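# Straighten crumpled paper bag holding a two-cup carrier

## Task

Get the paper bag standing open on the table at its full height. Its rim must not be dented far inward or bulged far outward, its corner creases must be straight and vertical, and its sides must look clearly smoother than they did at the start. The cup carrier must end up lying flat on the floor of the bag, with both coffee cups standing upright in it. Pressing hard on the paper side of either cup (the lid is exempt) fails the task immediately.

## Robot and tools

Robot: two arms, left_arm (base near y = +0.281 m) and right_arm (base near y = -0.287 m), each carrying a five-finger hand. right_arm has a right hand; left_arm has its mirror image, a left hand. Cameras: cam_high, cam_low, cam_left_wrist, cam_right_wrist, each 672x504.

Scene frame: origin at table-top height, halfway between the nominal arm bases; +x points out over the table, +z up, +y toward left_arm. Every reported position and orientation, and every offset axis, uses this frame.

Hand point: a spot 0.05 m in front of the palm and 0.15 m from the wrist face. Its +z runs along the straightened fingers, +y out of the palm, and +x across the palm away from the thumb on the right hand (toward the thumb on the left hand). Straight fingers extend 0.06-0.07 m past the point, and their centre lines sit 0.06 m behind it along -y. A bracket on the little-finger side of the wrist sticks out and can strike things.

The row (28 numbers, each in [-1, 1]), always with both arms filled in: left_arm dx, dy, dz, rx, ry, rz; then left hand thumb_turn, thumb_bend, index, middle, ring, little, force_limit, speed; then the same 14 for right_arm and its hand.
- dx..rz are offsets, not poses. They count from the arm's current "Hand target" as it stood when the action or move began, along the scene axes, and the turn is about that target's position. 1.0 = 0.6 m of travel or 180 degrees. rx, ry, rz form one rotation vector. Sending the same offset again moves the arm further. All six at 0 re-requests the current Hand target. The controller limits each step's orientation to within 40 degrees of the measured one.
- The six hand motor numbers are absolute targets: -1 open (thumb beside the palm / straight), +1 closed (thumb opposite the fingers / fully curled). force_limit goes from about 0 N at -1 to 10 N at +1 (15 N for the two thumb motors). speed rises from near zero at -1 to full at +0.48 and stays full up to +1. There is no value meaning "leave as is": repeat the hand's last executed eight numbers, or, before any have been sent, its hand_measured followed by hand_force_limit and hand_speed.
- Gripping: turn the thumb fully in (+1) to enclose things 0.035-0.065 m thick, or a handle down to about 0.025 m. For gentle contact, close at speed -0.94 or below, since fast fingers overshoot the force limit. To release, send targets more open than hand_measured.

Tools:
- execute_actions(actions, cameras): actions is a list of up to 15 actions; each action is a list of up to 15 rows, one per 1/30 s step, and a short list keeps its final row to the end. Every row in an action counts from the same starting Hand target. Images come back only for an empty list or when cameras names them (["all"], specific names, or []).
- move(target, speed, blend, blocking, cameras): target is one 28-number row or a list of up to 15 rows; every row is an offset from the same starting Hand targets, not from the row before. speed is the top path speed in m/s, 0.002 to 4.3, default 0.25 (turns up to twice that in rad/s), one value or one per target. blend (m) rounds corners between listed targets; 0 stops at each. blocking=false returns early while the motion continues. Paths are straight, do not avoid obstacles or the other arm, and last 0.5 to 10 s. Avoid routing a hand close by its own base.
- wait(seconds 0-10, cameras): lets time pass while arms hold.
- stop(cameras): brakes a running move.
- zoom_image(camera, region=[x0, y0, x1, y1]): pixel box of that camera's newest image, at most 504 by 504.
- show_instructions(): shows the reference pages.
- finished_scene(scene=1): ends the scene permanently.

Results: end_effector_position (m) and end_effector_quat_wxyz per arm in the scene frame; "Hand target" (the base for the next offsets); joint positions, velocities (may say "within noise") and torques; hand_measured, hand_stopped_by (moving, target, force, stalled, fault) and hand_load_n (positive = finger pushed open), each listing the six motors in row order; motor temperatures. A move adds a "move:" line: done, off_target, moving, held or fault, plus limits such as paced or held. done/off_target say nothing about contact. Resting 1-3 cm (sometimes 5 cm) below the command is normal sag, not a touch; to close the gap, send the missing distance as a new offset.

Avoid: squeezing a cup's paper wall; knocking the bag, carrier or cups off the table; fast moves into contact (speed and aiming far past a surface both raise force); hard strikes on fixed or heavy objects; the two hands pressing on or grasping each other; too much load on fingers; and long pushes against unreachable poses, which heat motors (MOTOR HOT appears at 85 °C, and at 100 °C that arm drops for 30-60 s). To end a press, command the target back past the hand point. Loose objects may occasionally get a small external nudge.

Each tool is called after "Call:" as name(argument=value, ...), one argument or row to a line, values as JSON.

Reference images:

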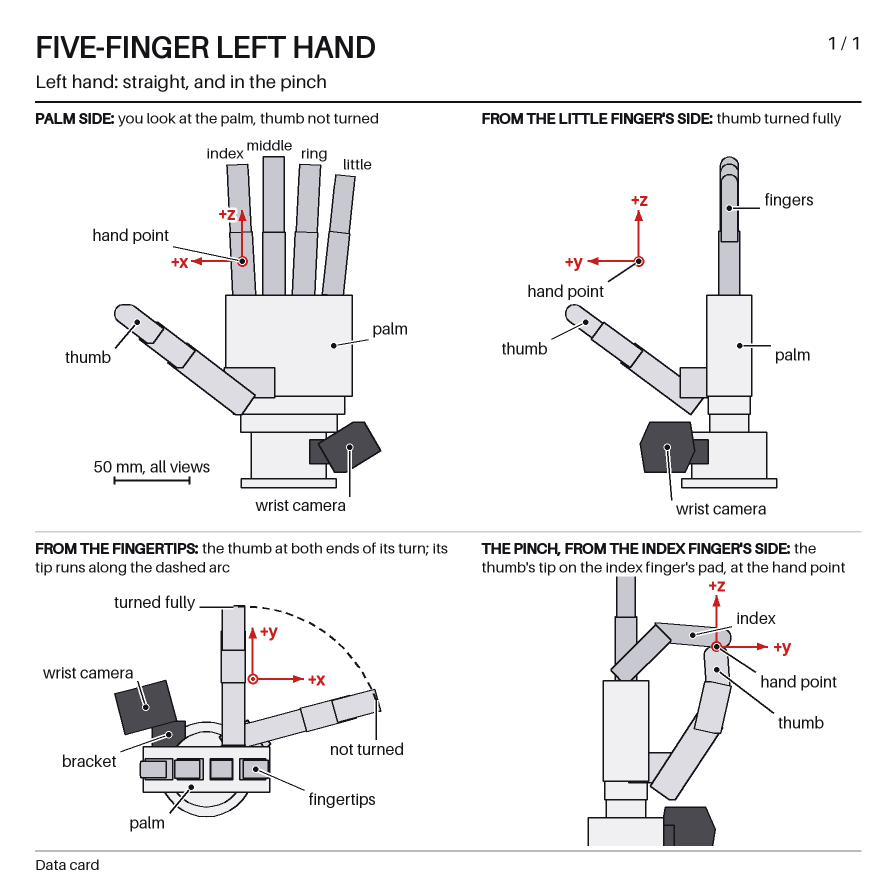

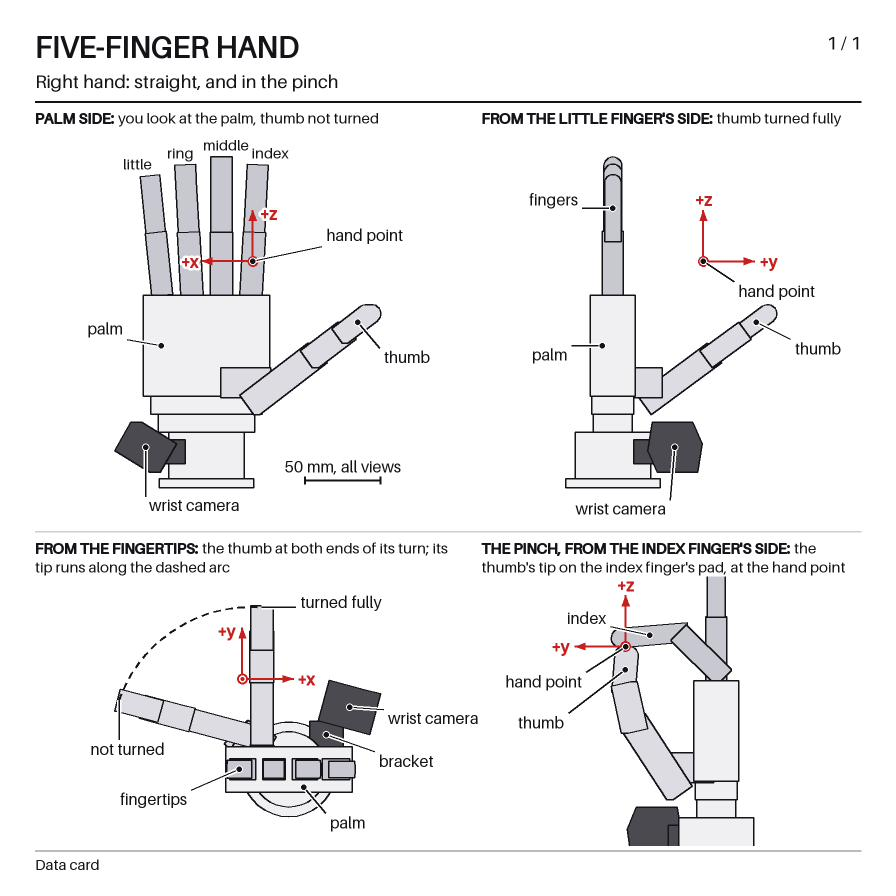

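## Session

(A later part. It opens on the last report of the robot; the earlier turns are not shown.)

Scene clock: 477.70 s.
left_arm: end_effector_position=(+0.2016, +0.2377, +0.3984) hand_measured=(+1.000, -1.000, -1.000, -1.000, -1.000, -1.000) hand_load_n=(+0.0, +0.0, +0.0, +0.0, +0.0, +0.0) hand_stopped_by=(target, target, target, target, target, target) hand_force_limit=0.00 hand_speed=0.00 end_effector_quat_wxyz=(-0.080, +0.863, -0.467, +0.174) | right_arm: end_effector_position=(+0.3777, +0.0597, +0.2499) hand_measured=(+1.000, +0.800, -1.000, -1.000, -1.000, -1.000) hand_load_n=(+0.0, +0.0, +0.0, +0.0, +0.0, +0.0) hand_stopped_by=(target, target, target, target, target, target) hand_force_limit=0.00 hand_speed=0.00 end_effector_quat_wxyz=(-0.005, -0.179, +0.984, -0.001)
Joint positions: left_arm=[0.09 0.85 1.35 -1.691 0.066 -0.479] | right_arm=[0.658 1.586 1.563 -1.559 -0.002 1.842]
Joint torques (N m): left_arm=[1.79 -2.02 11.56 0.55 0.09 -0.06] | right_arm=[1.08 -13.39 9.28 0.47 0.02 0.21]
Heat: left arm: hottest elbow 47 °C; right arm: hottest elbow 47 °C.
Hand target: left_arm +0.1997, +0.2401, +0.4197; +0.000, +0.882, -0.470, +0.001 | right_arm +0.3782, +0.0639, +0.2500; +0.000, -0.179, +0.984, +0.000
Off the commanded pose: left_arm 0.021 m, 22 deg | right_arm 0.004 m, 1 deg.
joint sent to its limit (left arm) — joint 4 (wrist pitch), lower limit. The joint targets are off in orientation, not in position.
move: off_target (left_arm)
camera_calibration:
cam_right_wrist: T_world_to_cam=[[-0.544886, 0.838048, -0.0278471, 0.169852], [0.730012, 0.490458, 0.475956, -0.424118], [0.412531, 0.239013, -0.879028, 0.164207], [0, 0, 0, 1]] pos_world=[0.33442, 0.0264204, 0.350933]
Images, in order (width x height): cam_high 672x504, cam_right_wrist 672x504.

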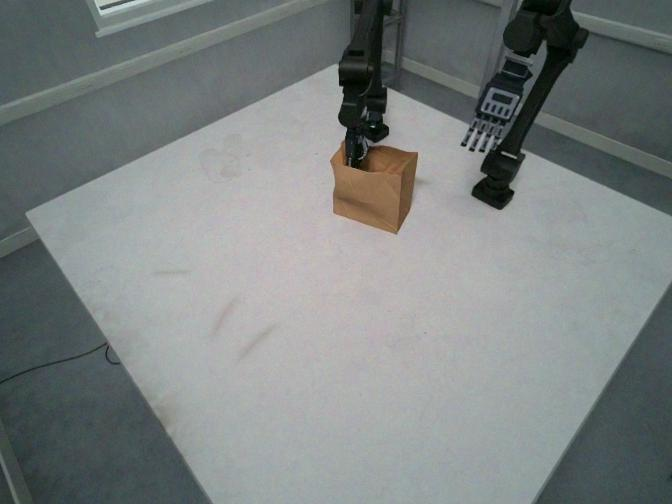

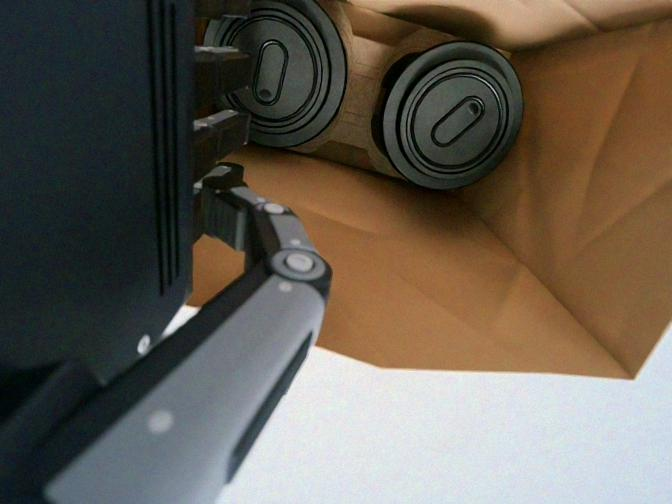

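Call:
move(
  target=[
    [0,0,0,0,0,-0.1,1,-1,-1,-1,-1,-1,0,0,0.028,-0.074,0,0,0,0,1,0.8,-1,-1,-1,-1,0,0],
    [0.059,-0.152,-0.05,0,0,-0.574,1,-1,-1,-1,-1,-1,0,0,0.028,-0.074,0,0,0,0,1,0.8,-1,-1,-1,-1,0,0],
  ],
  cameras=["all"],
  speed=0.15,
)

Call:
zoom_image(
  camera="cam_high",
  region=[310, 60, 440, 240],
)

Scene clock: 490.40 s.
left_arm: end_effector_position=(+0.2289, +0.1547, +0.3729) hand_measured=(+1.000, -1.000, -1.000, -1.000, -1.000, -1.000) hand_load_n=(+0.0, +0.0, +0.0, +0.0, +0.0, +0.0) hand_stopped_by=(target, target, target, target, target, target) hand_force_limit=0.00 hand_speed=0.00 end_effector_quat_wxyz=(+0.089, -0.187, +0.976, -0.071) | right_arm: end_effector_position=(+0.3891, +0.0259, +0.2434) hand_measured=(+1.000, +0.800, -1.000, -1.000, -1.000, -1.000) hand_load_n=(+0.0, +0.0, -1.0, +0.0, +0.0, +0.0) hand_stopped_by=(target, target, target, target, target, target) hand_force_limit=0.00 hand_speed=0.00 end_effector_quat_wxyz=(-0.011, -0.181, +0.983, -0.004)
Joint positions: left_arm=[-0.537 1.145 1.493 -1.691 -0.007 0.679] | right_arm=[0.584 1.572 1.53 -1.553 -0.002 1.763]
Joint torques (N m): left_arm=[0.15 -5.54 12.31 0.28 -0.04 -0.04] | right_arm=[-0.73 -14.27 9.18 0.42 0.06 0.01]
Heat: left arm: hottest elbow 47 °C; right arm: hottest elbow 45 °C.
Hand target: left_arm +0.2351, +0.1489, +0.3896; +0.000, -0.178, +0.984, -0.001 | right_arm +0.3950, +0.0195, +0.2500; +0.000, -0.179, +0.984, +0.000
Off the commanded pose: left_arm 0.019 m, 13 deg | right_arm 0.011 m, 1 deg.
joint sent to its limit (left arm) — joint 4 (wrist pitch), lower limit. The joint targets are off in orientation, not in position.
move: off_target (left_arm, right_arm)
camera_calibration:
cam_left_wrist: T_world_to_cam=[[0.0887446, -0.989805, 0.111398, 0.0961738], [-0.949468, -0.0502598, 0.309815, 0.112154], [-0.301058, -0.133263, -0.944248, 0.561094], [0, 0, 0, 1]] pos_world=[0.266873, 0.175603, 0.484352]
cam_right_wrist: T_world_to_cam=[[-0.549648, 0.83497, -0.0266762, 0.2058], [0.732897, 0.497288, 0.464292, -0.411333], [0.400936, 0.235646, -0.88528, 0.16792], [0, 0, 0, 1]] pos_world=[0.347257, -0.00685587, 0.345124]

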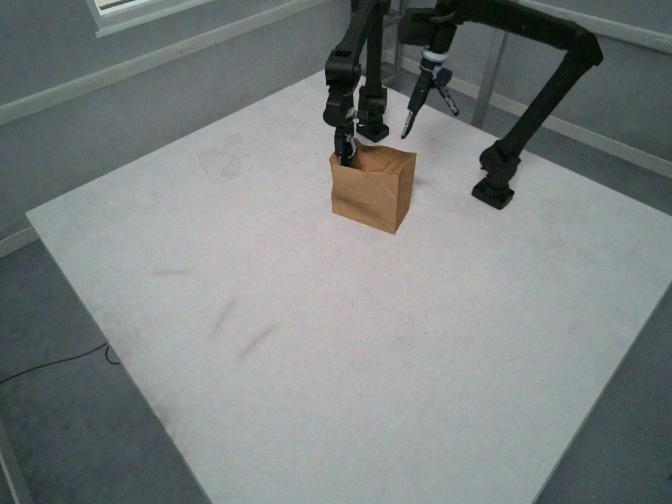

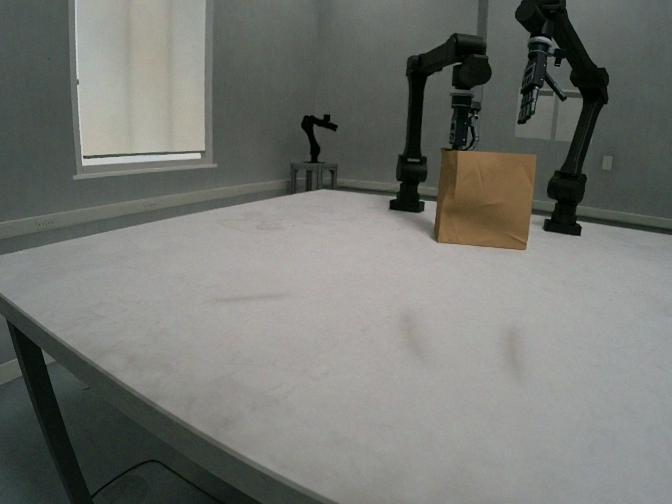

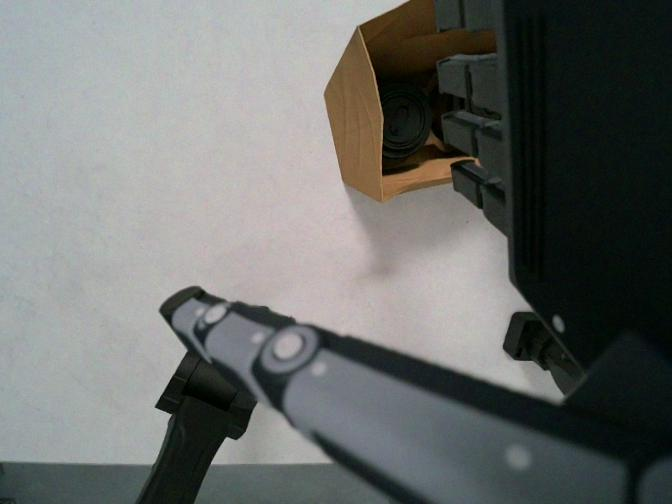

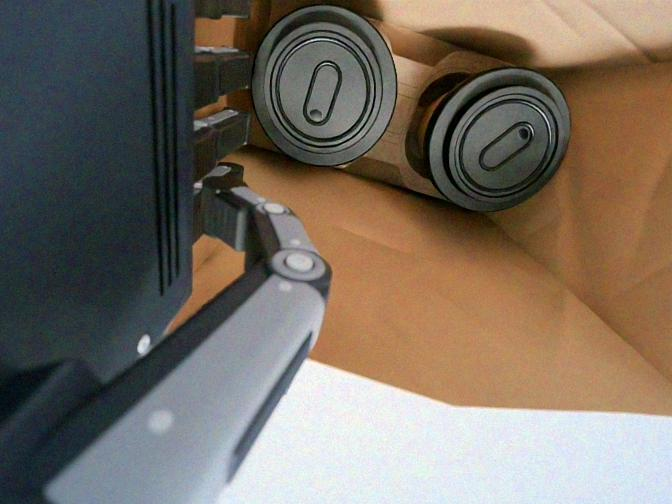

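Scaled by 2.800 from the camera's 672x504 image, which has a finer 960x720 frame.

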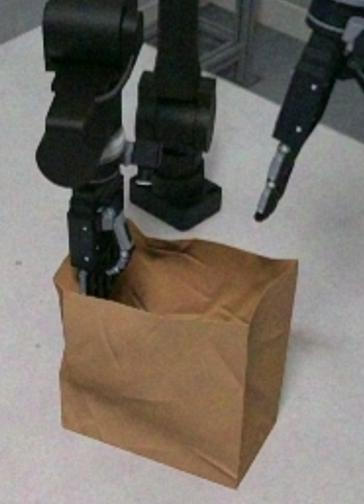

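Call:
move(
  target=[0.026,-0.018,-0.12,0,0,0,1,-1,-1,-1,-1,-1,0,0,0,0,0,0,0,0,1,0.8,-1,-1,-1,-1,0,0],
  cameras=["cam_high","cam_left_wrist","cam_right_wrist"],
  speed=0.15,
)

Call:
zoom_image(
  camera="cam_high",
  region=[310, 60, 440, 240],
)

Scene clock: 500.63 s.
left_arm: end_effector_position=(+0.2548, +0.1389, +0.3228) hand_measured=(+1.000, -1.000, -1.000, -1.000, -1.000, -1.000) hand_load_n=(+0.0, +0.0, +0.0, +0.0, +0.0, +0.0) hand_stopped_by=(target, target, target, target, target, target) hand_force_limit=0.00 hand_speed=0.00 end_effector_quat_wxyz=(+0.020, -0.187, +0.982, -0.016) | right_arm: end_effector_position=(+0.3891, +0.0259, +0.2434) hand_measured=(+1.000, +0.800, -1.000, -1.000, -1.000, -1.000) hand_load_n=(+0.0, +0.0, -1.0, +0.0, +0.0, +0.0) hand_stopped_by=(target, target, target, target, target, target) hand_force_limit=0.00 hand_speed=0.00 end_effector_quat_wxyz=(-0.011, -0.181, +0.983, -0.004)
Joint positions: left_arm=[-0.537 1.308 1.479 -1.691 -0.001 0.681] | right_arm=[0.584 1.572 1.53 -1.553 -0.002 1.763]
Joint torques (N m): left_arm=[0.26 -9.11 7.01 -0.08 0.12 -0.04] | right_arm=[-0.62 -14.15 9.17 0.36 0.04 0.01]
Motor temperatures (°C): left_arm=[31 32 48 32 30 30] | right_arm=[34 38 44 36 31 33]
Heat: left arm: hottest elbow 48 °C; right arm: hottest elbow 44 °C.
Hand target: left_arm +0.2507, +0.1381, +0.3176; -0.001, -0.178, +0.984, +0.000 | right_arm +0.3950, +0.0195, +0.2500; +0.000, -0.179, +0.984, +0.000
Off the commanded pose: left_arm 0.007 m, 3 deg | right_arm 0.011 m, 1 deg.
joint sent to its limit (left arm) — joint 4 (wrist pitch), lower limit. The joint targets still meet the commanded pose.
move: off_target (left_arm, right_arm)
camera_calibration:
cam_left_wrist: T_world_to_cam=[[0.0959984, -0.995273, 0.0146789, 0.114056], [-0.889855, -0.0792036, 0.449315, 0.0952577], [-0.446029, -0.0561957, -0.893253, 0.529337], [0, 0, 0, 1]] pos_world=[0.309916, 0.150808, 0.428356]
cam_right_wrist: T_world_to_cam=[[-0.549648, 0.83497, -0.0266762, 0.2058], [0.732897, 0.497288, 0.464292, -0.411333], [0.400936, 0.235646, -0.88528, 0.16792], [0, 0, 0, 1]] pos_world=[0.347257, -0.00685587, 0.345124]
Images, in order (width x height): cam_high 672x504, cam_left_wrist 672x504, cam_right_wrist 672x504.

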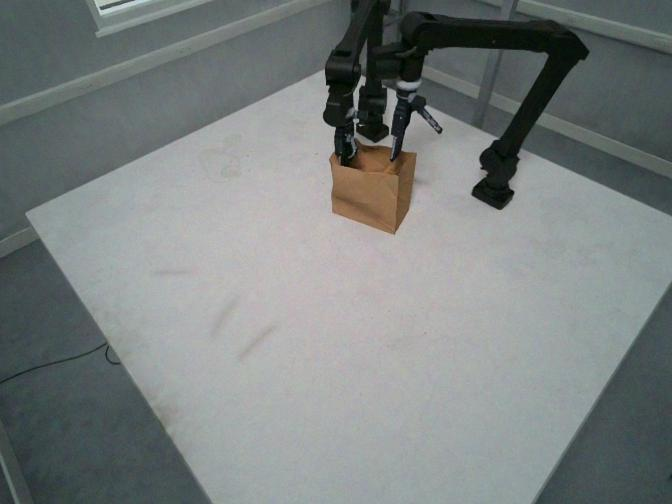

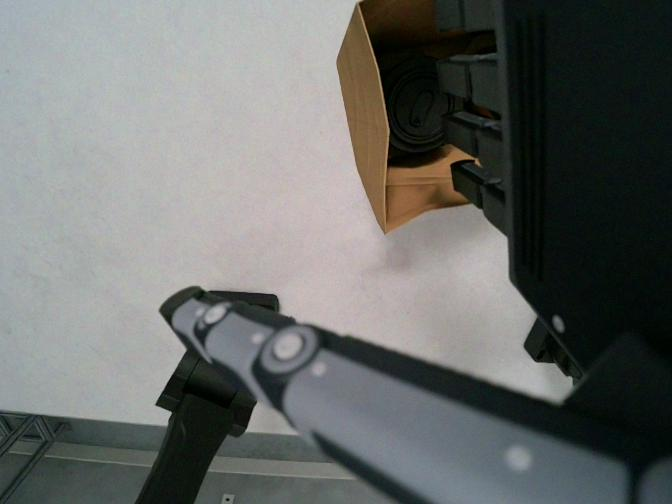

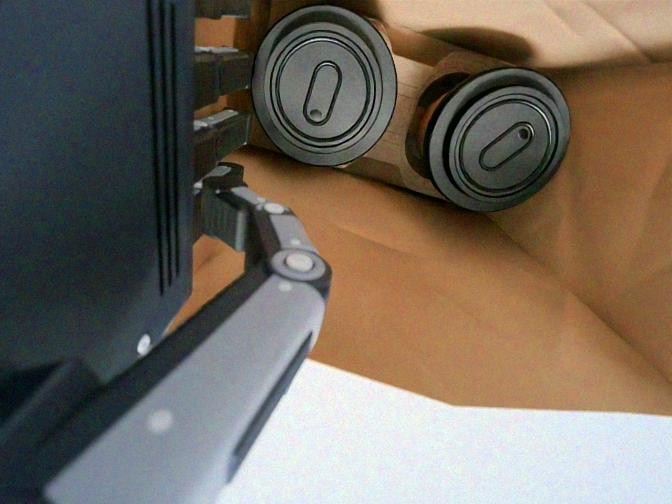

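Scaled by 2.800 from the camera's 672x504 image, which has a finer 960x720 frame.

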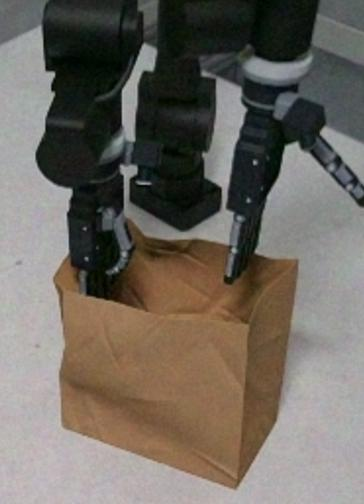

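Call:
move(
  target=[-0.012,0,-0.11,0,0,0,1,-1,-1,-1,-1,-1,0,0,0,0,0,0,0,0,1,0.8,-1,-1,-1,-1,0,0],
  cameras=["cam_high","cam_left_wrist","cam_right_wrist"],
  speed=0.12,
)

Call:
zoom_image(
  camera="cam_high",
  region=[310, 60, 440, 240],
)

Scene clock: 509.50 s.
left_arm: end_effector_position=(+0.2451, +0.1414, +0.2553) hand_measured=(+1.000, -1.000, -1.000, -1.000, -1.000, -1.000) hand_load_n=(+0.0, +0.0, +0.0, +0.0, +0.0, +0.0) hand_stopped_by=(target, target, target, target, target, target) hand_force_limit=0.00 hand_speed=0.00 end_effector_quat_wxyz=(-0.002, -0.183, +0.983, +0.002) | right_arm: end_effector_position=(+0.3891, +0.0259, +0.2434) hand_measured=(+1.000, +0.800, -1.000, -1.000, -1.000, -1.000) hand_load_n=(+0.0, +0.0, -1.0, +0.0, +0.0, +0.0) hand_stopped_by=(target, target, target, target, target, target) hand_force_limit=0.00 hand_speed=0.00 end_effector_quat_wxyz=(-0.011, -0.181, +0.983, -0.004)
Joint positions: left_arm=[-0.544 1.308 1.292 -1.561 0 0.681] | right_arm=[0.584 1.572 1.53 -1.553 -0.002 1.763]
Joint torques (N m): left_arm=[0.09 -10.46 6.87 0.84 0.11 -0.12] | right_arm=[-0.85 -14.15 9.17 0.44 0.05 0.01]
Heat: left arm: hottest elbow 47 °C; right arm: hottest elbow 43 °C.
Hand target: left_arm +0.2435, +0.1381, +0.2516; +0.000, -0.178, +0.984, +0.000 | right_arm +0.3950, +0.0195, +0.2500; +0.000, -0.179, +0.984, +0.000
Off the commanded pose: left_arm 0.005 m, 1 deg | right_arm 0.011 m, 1 deg.
move: off_target (right_arm)
camera_calibration:
cam_left_wrist: T_world_to_cam=[[0.0883048, -0.995954, -0.0166664, 0.128448], [-0.867172, -0.0850977, 0.490685, 0.101948], [-0.490118, -0.0288772, -0.871178, 0.46617], [0, 0, 0, 1]] pos_world=[0.305542, 0.150066, 0.358233]
cam_right_wrist: T_world_to_cam=[[-0.549648, 0.83497, -0.0266762, 0.2058], [0.732897, 0.497288, 0.464292, -0.411333], [0.400936, 0.235646, -0.88528, 0.16792], [0, 0, 0, 1]] pos_world=[0.347257, -0.00685587, 0.345124]
Images, in order (width x height): cam_high 672x504, cam_left_wrist 672x504, cam_right_wrist 672x504.

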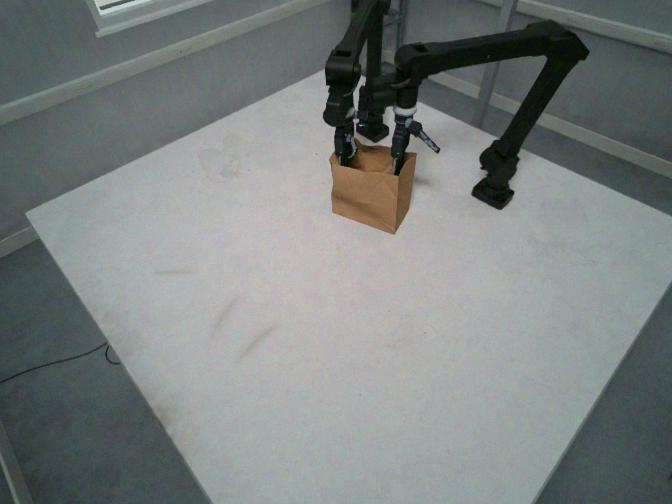

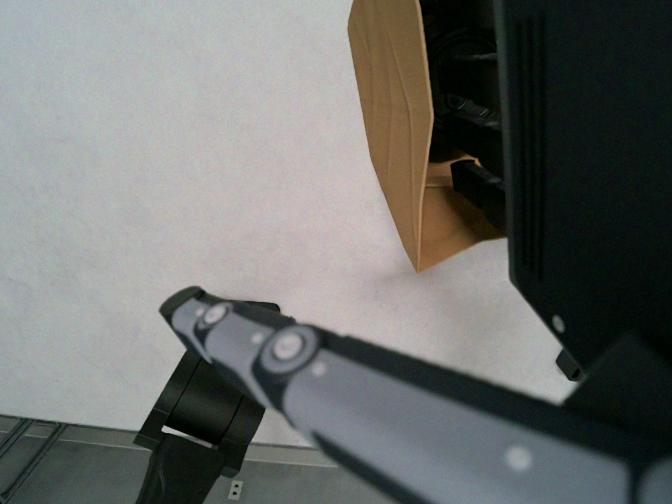

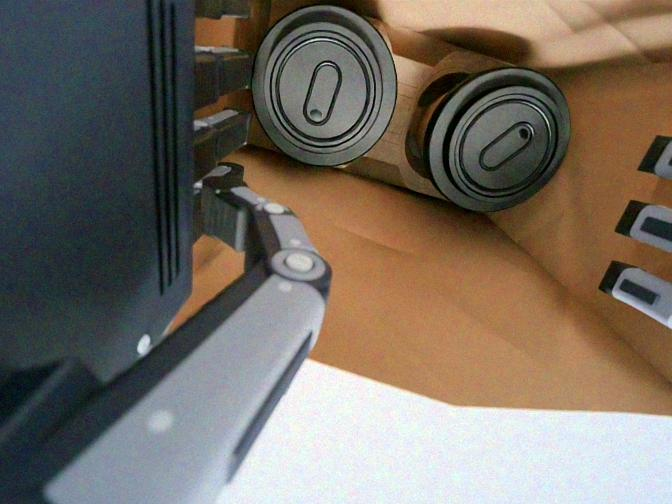

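Scaled by 2.800 from the camera's 672x504 image, which has a finer 960x720 frame.

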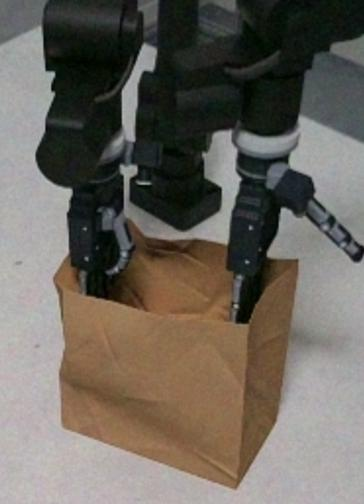

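Call:
move(
  target=[-0.018,0.05,-0.01,0,0,0,1,-1,-1,-1,-1,-1,0,0,0.0147,-0.039,-0.01,0,0,0,1,0.8,-1,-1,-1,-1,0,0],
  cameras=["cam_high","cam_left_wrist","cam_right_wrist"],
  speed=0.06,
)

Call:
zoom_image(
  camera="cam_high",
  region=[310, 60, 440, 240],
)

Scene clock: 514.57 s.
left_arm: end_effector_position=(+0.2335, +0.1631, +0.2455) hand_measured=(+1.000, -1.000, -1.000, -1.000, -1.000, -1.000) hand_load_n=(+0.0, +0.0, +0.0, +0.0, +0.0, +0.0) hand_stopped_by=(target, target, target, target, target, target) hand_force_limit=0.00 hand_speed=0.00 end_effector_quat_wxyz=(-0.006, -0.177, +0.984, +0.004) | right_arm: end_effector_position=(+0.3990, +0.0016, +0.2373) hand_measured=(+1.000, +0.800, -1.000, -1.000, -1.000, -1.000) hand_load_n=(+0.0, +0.0, +0.0, +0.0, +0.0, +0.0) hand_stopped_by=(target, target, target, target, target, target) hand_force_limit=0.00 hand_speed=0.00 end_effector_quat_wxyz=(-0.012, -0.179, +0.984, -0.003)
Joint positions: left_arm=[-0.509 1.26 1.222 -1.548 0.001 0.728] | right_arm=[0.528 1.563 1.504 -1.537 -0.002 1.711]
Joint torques (N m): left_arm=[2.2 -10.75 6.75 0.66 0.04 -0.03] | right_arm=[-0.73 -13.92 9.21 0.35 0.06 -0.08]
Heat: left arm: hottest elbow 47 °C; right arm: hottest elbow 43 °C.
Hand target: left_arm +0.2328, +0.1680, +0.2455; +0.000, -0.178, +0.984, -0.001 | right_arm +0.4039, -0.0041, +0.2440; +0.000, -0.179, +0.984, +0.000
Off the commanded pose: left_arm 0.005 m, 1 deg | right_arm 0.010 m, 1 deg.
move: done
camera_calibration:
cam_left_wrist: T_world_to_cam=[[0.0764274, -0.996881, -0.0196931, 0.154511], [-0.864004, -0.0760722, 0.497706, 0.0945242], [-0.497651, -0.0210235, -0.867122, 0.451969], [0, 0, 0, 1]] pos_world=[0.294783, 0.170722, 0.34791]
cam_right_wrist: T_world_to_cam=[[-0.546135, 0.837313, -0.0253649, 0.229614], [0.735727, 0.493914, 0.463417, -0.404516], [0.400553, 0.234426, -0.885777, 0.164646], [0, 0, 0, 1]] pos_world=[0.357064, -0.0310601, 0.339124]
Images, in order (width x height): cam_high 672x504, cam_left_wrist 672x504, cam_right_wrist 672x504.

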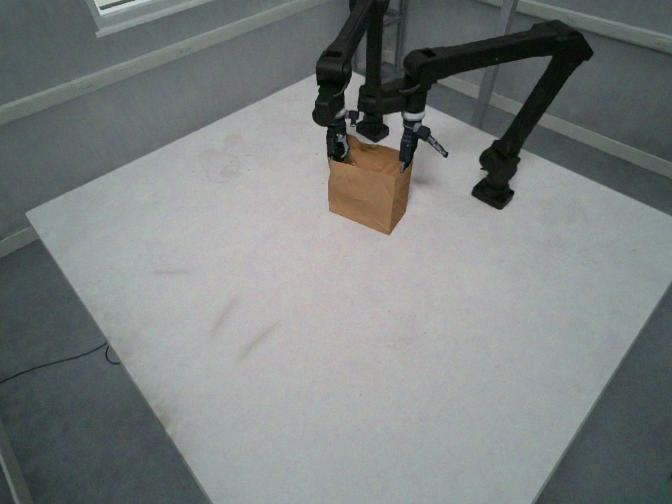

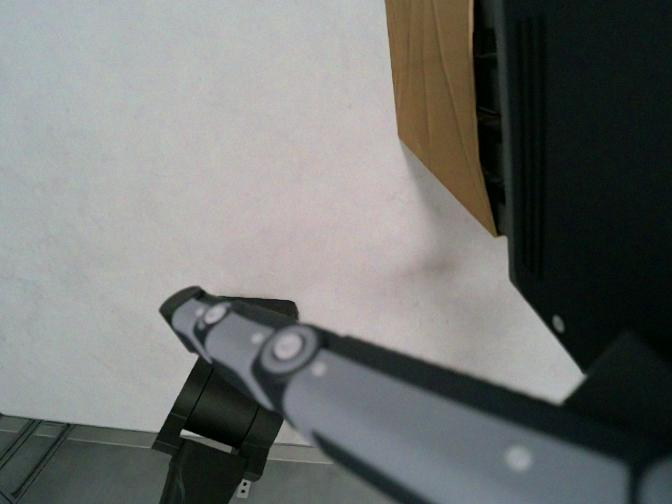

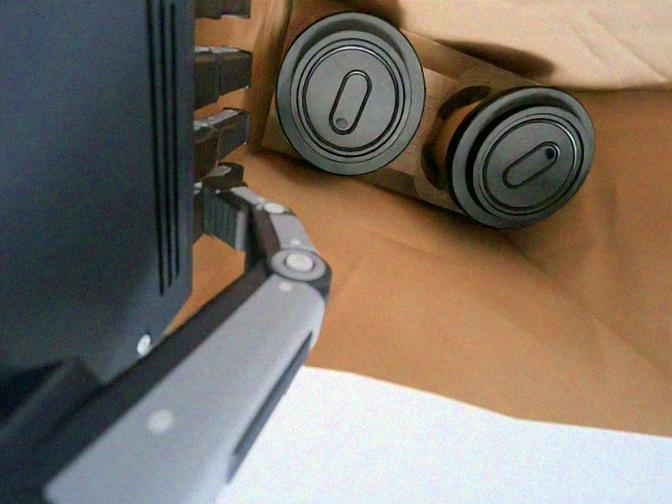

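Scaled by 2.800 from the camera's 672x504 image, which has a finer 960x720 frame.

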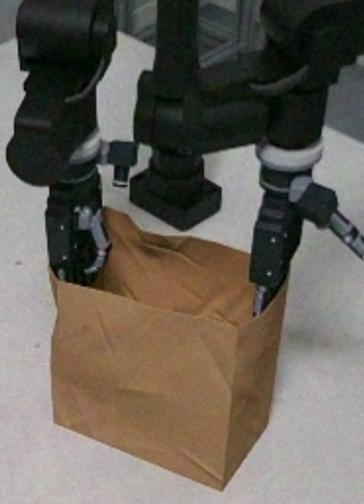

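Call:
move(
  target=[-0.004,0.012,0,0,0,0,1,-1,-1,-1,-1,-1,0,0,0.012,-0.033,0,0,0,0,1,0.8,-1,-1,-1,-1,0,0],
  cameras=["cam_high","cam_low","cam_right_wrist"],
  speed=0.06,
)

Call:
zoom_image(
  camera="cam_high",
  region=[310, 100, 440, 240],
)

Call:
zoom_image(
  camera="cam_low",
  region=[420, 120, 580, 260],
)

Scene clock: 519.27 s.
left_arm: end_effector_position=(+0.2321, +0.1686, +0.2451) hand_measured=(+1.000, -1.000, -1.000, -1.000, -1.000, -1.000) hand_load_n=(+0.0, +0.0, +0.0, +0.0, +0.0, +0.0) hand_stopped_by=(target, target, target, target, target, target) hand_force_limit=0.00 hand_speed=0.00 end_effector_quat_wxyz=(-0.006, -0.177, +0.984, +0.002) | right_arm: end_effector_position=(+0.4035, -0.0131, +0.2376) hand_measured=(+1.000, +0.800, -1.000, -1.000, -1.000, -1.000) hand_load_n=(+0.0, +0.0, -0.5, +0.0, +0.0, -0.5) hand_stopped_by=(target, target, target, target, target, target) hand_force_limit=0.00 hand_speed=0.00 end_effector_quat_wxyz=(-0.013, -0.184, +0.983, -0.001)
Joint positions: left_arm=[-0.495 1.248 1.212 -1.546 0.003 0.742] | right_arm=[0.493 1.557 1.497 -1.536 -0.006 1.666]
Joint torques (N m): left_arm=[2.43 -10.81 6.67 0.53 -0.06 -0.02] | right_arm=[-1.44 -13.92 9.17 0.39 0.21 -0.04]
Heat: left arm: hottest elbow 46 °C; right arm: hottest elbow 43 °C.
Hand target: left_arm +0.2304, +0.1753, +0.2457; +0.000, -0.179, +0.984, -0.001 | right_arm +0.4111, -0.0238, +0.2440; +0.000, -0.179, +0.984, +0.000
Off the commanded pose: left_arm 0.007 m, 1 deg | right_arm 0.015 m, 2 deg.
move: off_target (right_arm)
camera_calibration:
cam_right_wrist: T_world_to_cam=[[-0.554423, 0.831992, -0.0200891, 0.246524], [0.731873, 0.498914, 0.464162, -0.399228], [0.396202, 0.24264, -0.885522, 0.168337], [0, 0, 0, 1]] pos_world=[0.362167, -0.0467705, 0.339325]
Images, in order (width x height): cam_high 672x504, cam_low 672x504, cam_right_wrist 672x504.

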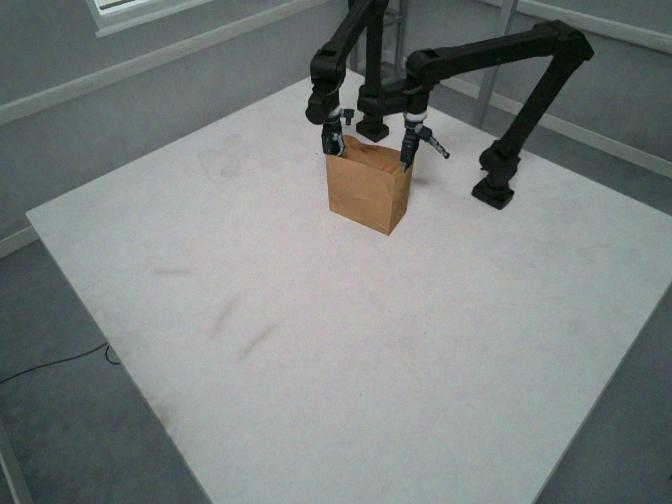

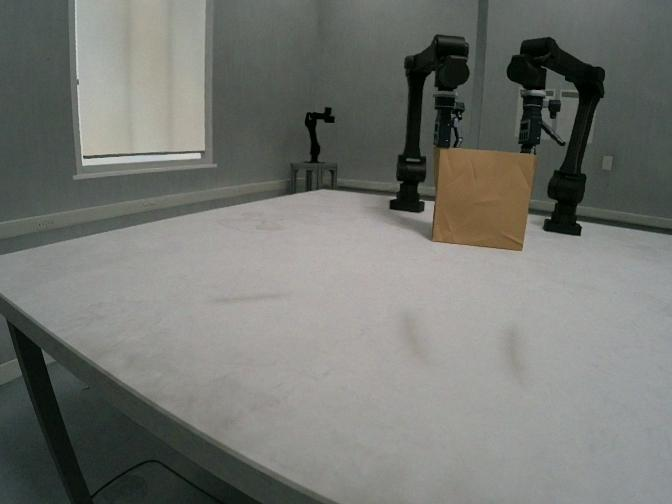

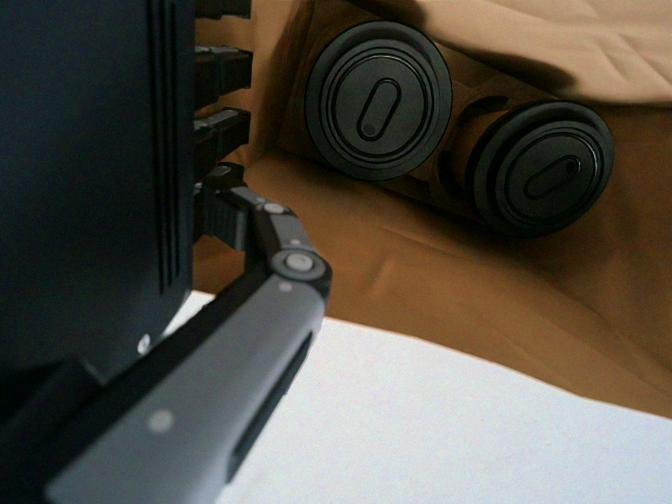

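Scaled by 3.600 from the camera's 672x504 image, which has a finer 960x720 frame.

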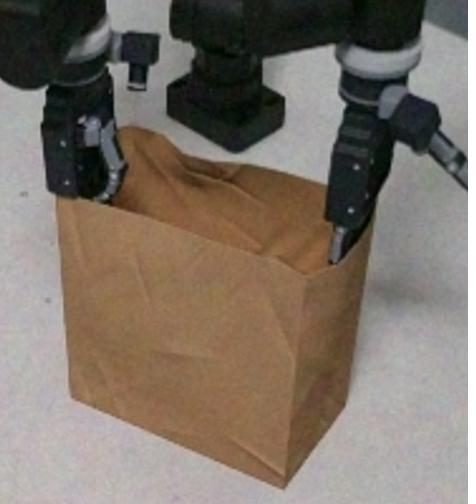

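Scaled by 3.150 from the camera's 672x504 image, which has a finer 960x720 frame.

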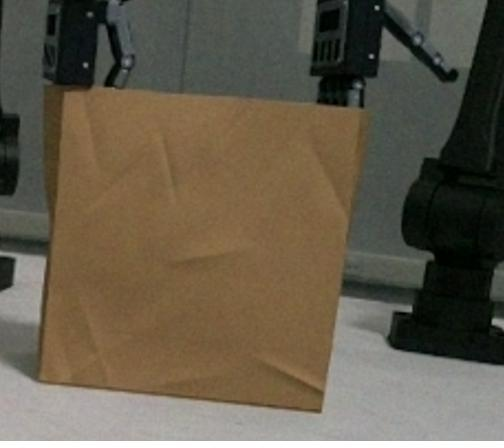

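Call:
wait(
  seconds=2,
)

Call:
move(
  target=[
    [0.01,-0.03,0,0,0,0,1,-1,-1,-1,-1,-1,0,0,-0.01,0.03,0,0,0,0,1,0.8,-1,-1,-1,-1,0,0],
    [-0.03,-0.045,0,0,0,0,1,-1,-1,-1,-1,-1,0,0,-0.05,0.015,0,0,0,0,1,0.8,-1,-1,-1,-1,0,0],
  ],
  cameras=["cam_high","cam_low","cam_left_wrist","cam_right_wrist"],
  speed=0.06,
)

Call:
zoom_image(
  camera="cam_high",
  region=[310, 100, 440, 240],
)

Call:
zoom_image(
  camera="cam_low",
  region=[420, 120, 580, 260],
)

Scene clock: 527.70 s.
left_arm: end_effector_position=(+0.2321, +0.1685, +0.2451) hand_measured=(+1.000, -1.000, -1.000, -1.000, -1.000, -1.000) hand_load_n=(+0.0, +0.0, +0.0, +0.0, +0.0, +0.0) hand_stopped_by=(target, target, target, target, target, target) hand_force_limit=0.00 hand_speed=0.00 end_effector_quat_wxyz=(-0.006, -0.177, +0.984, +0.002) | right_arm: end_effector_position=(+0.4034, -0.0131, +0.2376) hand_measured=(+1.000, +0.800, -1.000, -1.000, -1.000, -1.000) hand_load_n=(+0.0, +0.0, -0.5, +0.0, +0.0, -0.5) hand_stopped_by=(target, target, target, target, target, target) hand_force_limit=0.00 hand_speed=0.00 end_effector_quat_wxyz=(-0.013, -0.185, +0.983, -0.001)
Joint positions: left_arm=[-0.495 1.248 1.212 -1.546 0.004 0.743] | right_arm=[0.493 1.557 1.497 -1.536 -0.006 1.665]
Joint torques (N m): left_arm=[2.43 -10.81 6.65 0.53 -0.06 -0.01] | right_arm=[-1.38 -14.21 9.21 0.38 0.21 -0.01]
Heat: left arm: hottest elbow 45 °C; right arm: hottest elbow 43 °C.
Hand target: left_arm +0.2304, +0.1752, +0.2457; +0.000, -0.178, +0.984, -0.001 | right_arm +0.4111, -0.0238, +0.2440; +0.000, -0.179, +0.984, +0.000
Off the commanded pose: left_arm 0.007 m, 1 deg | right_arm 0.015 m, 2 deg.
wait: 2.00 s; at rest from the start

Scene clock: 529.60 s.
left_arm: end_effector_position=(+0.2186, +0.1482, +0.2448) hand_measured=(+1.000, -1.000, -1.000, -1.000, -1.000, -1.000) hand_load_n=(+0.0, +0.0, +0.0, +0.0, +0.0, +0.0) hand_stopped_by=(target, target, target, target, target, target) hand_force_limit=0.00 hand_speed=0.00 end_effector_quat_wxyz=(-0.003, -0.179, +0.984, +0.001) | right_arm: end_effector_position=(+0.3830, -0.0201, +0.2394) hand_measured=(+1.000, +0.800, -1.000, -1.000, -1.000, -1.000) hand_load_n=(+0.0, +0.0, +0.0, +0.0, +0.0, -0.5) hand_stopped_by=(target, target, target, target, target, target) hand_force_limit=0.00 hand_speed=0.00 end_effector_quat_wxyz=(-0.010, -0.178, +0.984, -0.001)
Joint positions: left_arm=[-0.566 1.238 1.204 -1.541 0.003 0.667] | right_arm=[0.502 1.495 1.432 -1.527 -0.004 1.687]
Joint torques (N m): left_arm=[0.15 -10.4 6.8 0.29 0.01 -0.19] | right_arm=[1.61 -12.92 9.06 0.31 0.08 0.26]
Heat: left arm: hottest elbow 45 °C; right arm: hottest elbow 43 °C.
Hand target: left_arm +0.2123, +0.1482, +0.2456; +0.000, -0.179, +0.984, -0.001 | right_arm +0.3810, -0.0148, +0.2439; +0.000, -0.179, +0.984, +0.000
Off the commanded pose: left_arm 0.006 m, 0 deg | right_arm 0.007 m, 1 deg.
move: done
camera_calibration:
cam_left_wrist: T_world_to_cam=[[0.0804145, -0.996669, -0.0135964, 0.138424], [-0.867556, -0.0767007, 0.491389, 0.0832343], [-0.490795, -0.0277191, -0.870834, 0.444113], [0, 0, 0, 1]] pos_world=[0.279047, 0.156657, 0.34773]
cam_right_wrist: T_world_to_cam=[[-0.544128, 0.838673, -0.0234889, 0.237962], [0.734978, 0.489979, 0.468752, -0.384079], [0.404639, 0.237797, -0.883018, 0.175762], [0, 0, 0, 1]] pos_world=[0.340652, -0.0531775, 0.340828]

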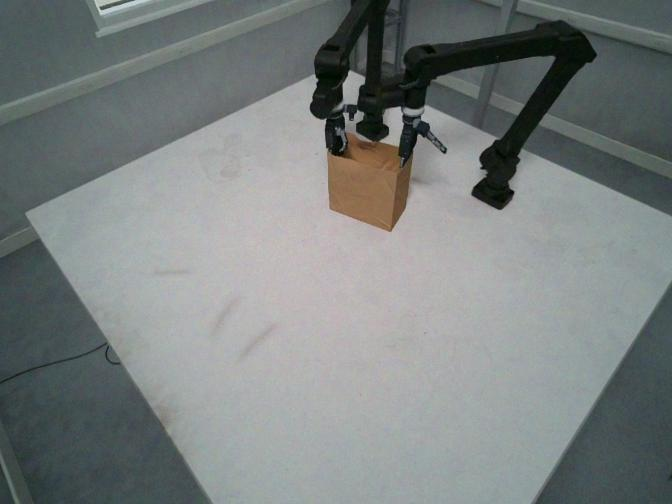

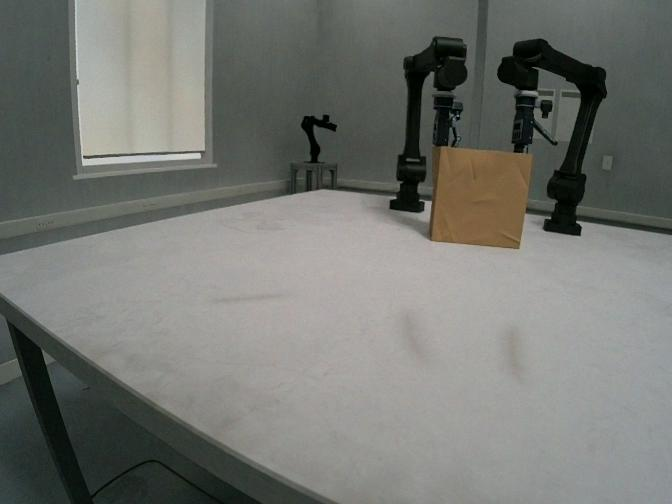

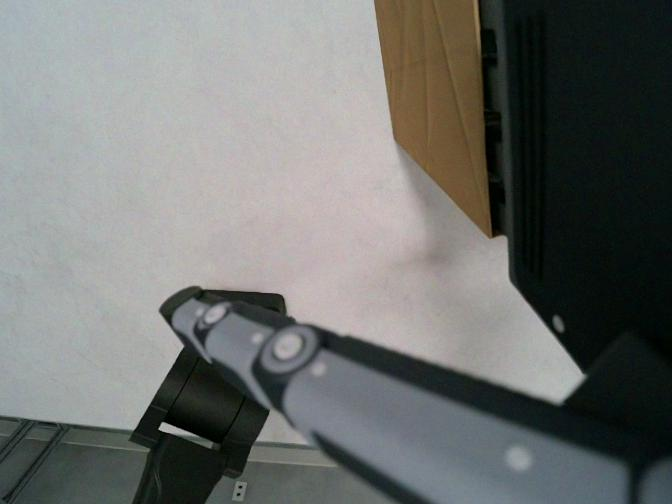

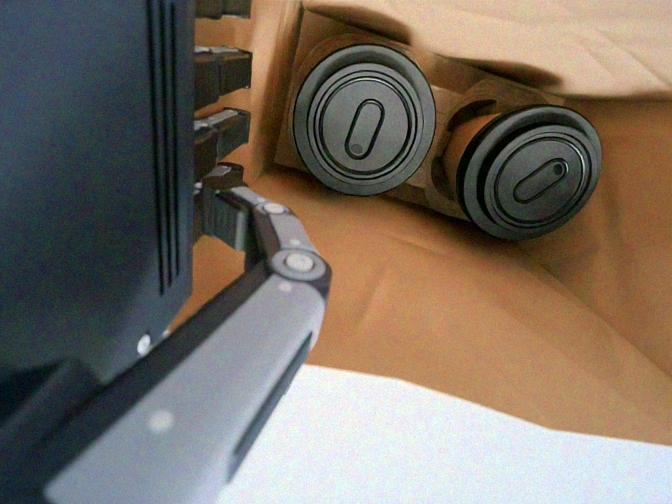

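Scaled by 3.600 from the camera's 672x504 image, which has a finer 960x720 frame.

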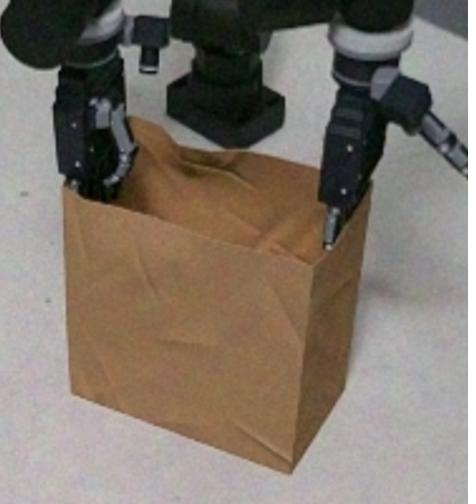

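Scaled by 3.150 from the camera's 672x504 image, which has a finer 960x720 frame.

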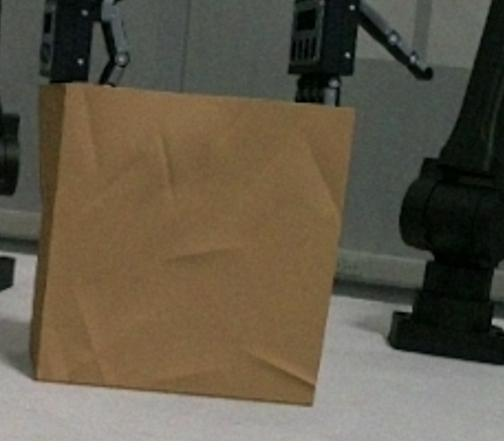

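Call:
move(
  target=[-0.025,0.055,0,0,0,0,1,-1,-1,-1,-1,-1,0,0,0.01,-0.055,0,0,0,0,1,0.8,-1,-1,-1,-1,0,0],
  cameras=["cam_high","cam_low","cam_right_wrist"],
  speed=0.06,
)

Call:
zoom_image(
  camera="cam_high",
  region=[310, 100, 440, 240],
)

Call:
zoom_image(
  camera="cam_low",
  region=[420, 120, 580, 260],
)

Scene clock: 536.67 s.
left_arm: end_effector_position=(+0.2036, +0.1677, +0.2433) hand_measured=(+1.000, -1.000, -1.000, -1.000, -1.000, -1.000) hand_load_n=(+0.0, +0.0, +0.0, +0.0, +0.0, +0.0) hand_stopped_by=(target, target, target, target, target, target) hand_force_limit=0.00 hand_speed=0.00 end_effector_quat_wxyz=(-0.001, -0.179, +0.984, -0.007) | right_arm: end_effector_position=(+0.3744, -0.0287, +0.2392) hand_measured=(+1.000, +0.800, -1.000, -1.000, -1.000, -1.000) hand_load_n=(+0.0, +0.0, -2.5, +0.0, +0.0, -2.5) hand_stopped_by=(target, target, target, target, target, target) hand_force_limit=0.00 hand_speed=0.00 end_effector_quat_wxyz=(-0.014, -0.192, +0.981, +0.008)
Joint positions: left_arm=[-0.532 1.169 1.146 -1.541 0.012 0.702] | right_arm=[0.482 1.472 1.404 -1.526 -0.022 1.639]
Joint torques (N m): left_arm=[2.9 -9.99 6.46 -0.32 -0.37 0.04] | right_arm=[-2.84 -12.92 9.2 0.36 0.87 -0.01]
Heat: left arm: hottest elbow 45 °C; right arm: hottest elbow 43 °C.
Hand target: left_arm +0.1973, +0.1812, +0.2455; -0.001, -0.178, +0.984, -0.001 | right_arm +0.3870, -0.0478, +0.2439; +0.000, -0.179, +0.984, +0.000
Off the commanded pose: left_arm 0.015 m, 1 deg | right_arm 0.023 m, 2 deg.
move: off_target (left_arm, right_arm)
camera_calibration:
cam_right_wrist: T_world_to_cam=[[-0.567094, 0.823644, -0.0037968, 0.243998], [0.727094, 0.502772, 0.467498, -0.369861], [0.386961, 0.262355, -0.883986, 0.188681], [0, 0, 0, 1]] pos_world=[0.334282, -0.0645135, 0.340628]
Images, in order (width x height): cam_high 672x504, cam_low 672x504, cam_right_wrist 672x504.

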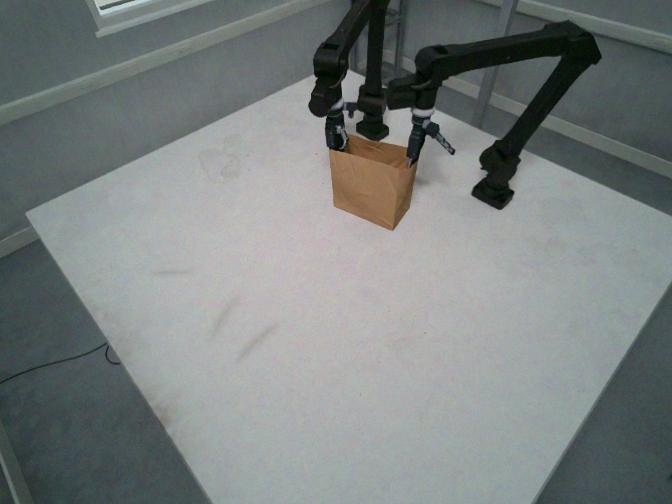

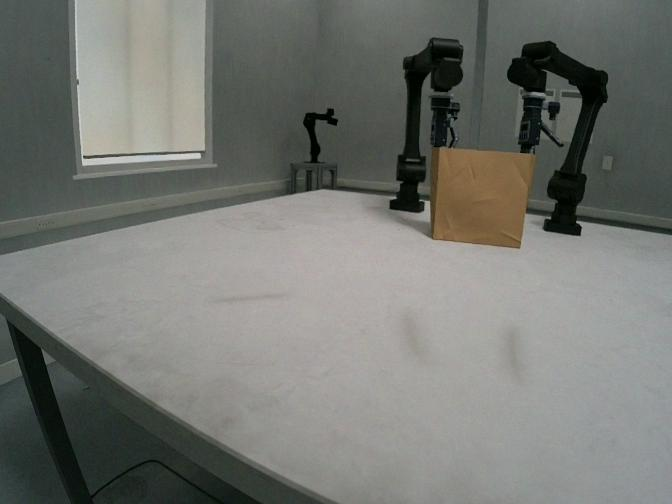

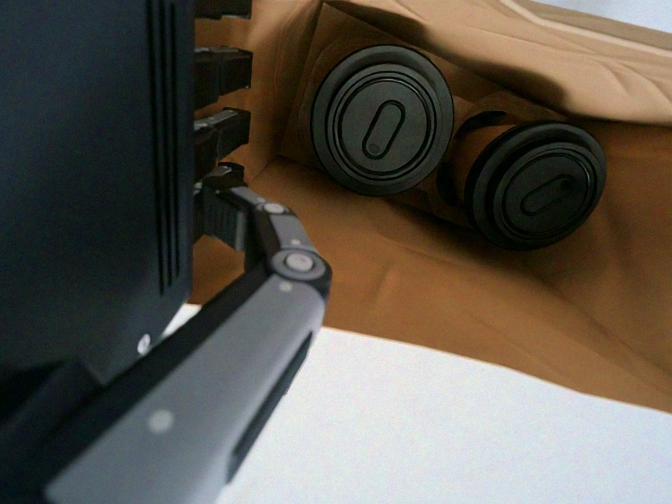

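Scaled by 3.600 from the camera's 672x504 image, which has a finer 960x720 frame.

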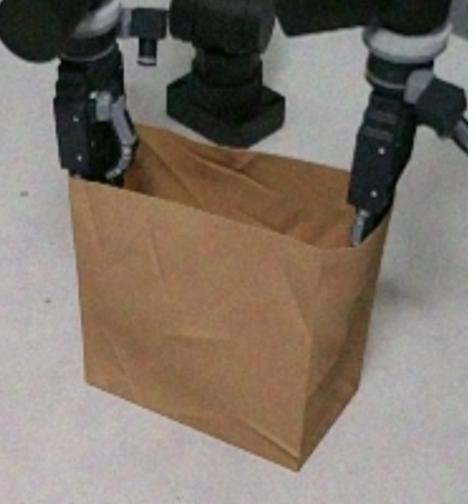

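Scaled by 3.150 from the camera's 672x504 image, which has a finer 960x720 frame.

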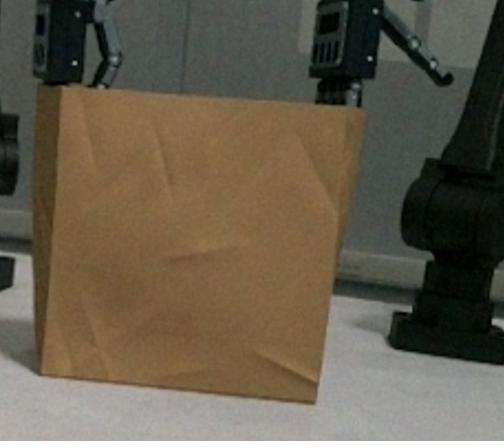

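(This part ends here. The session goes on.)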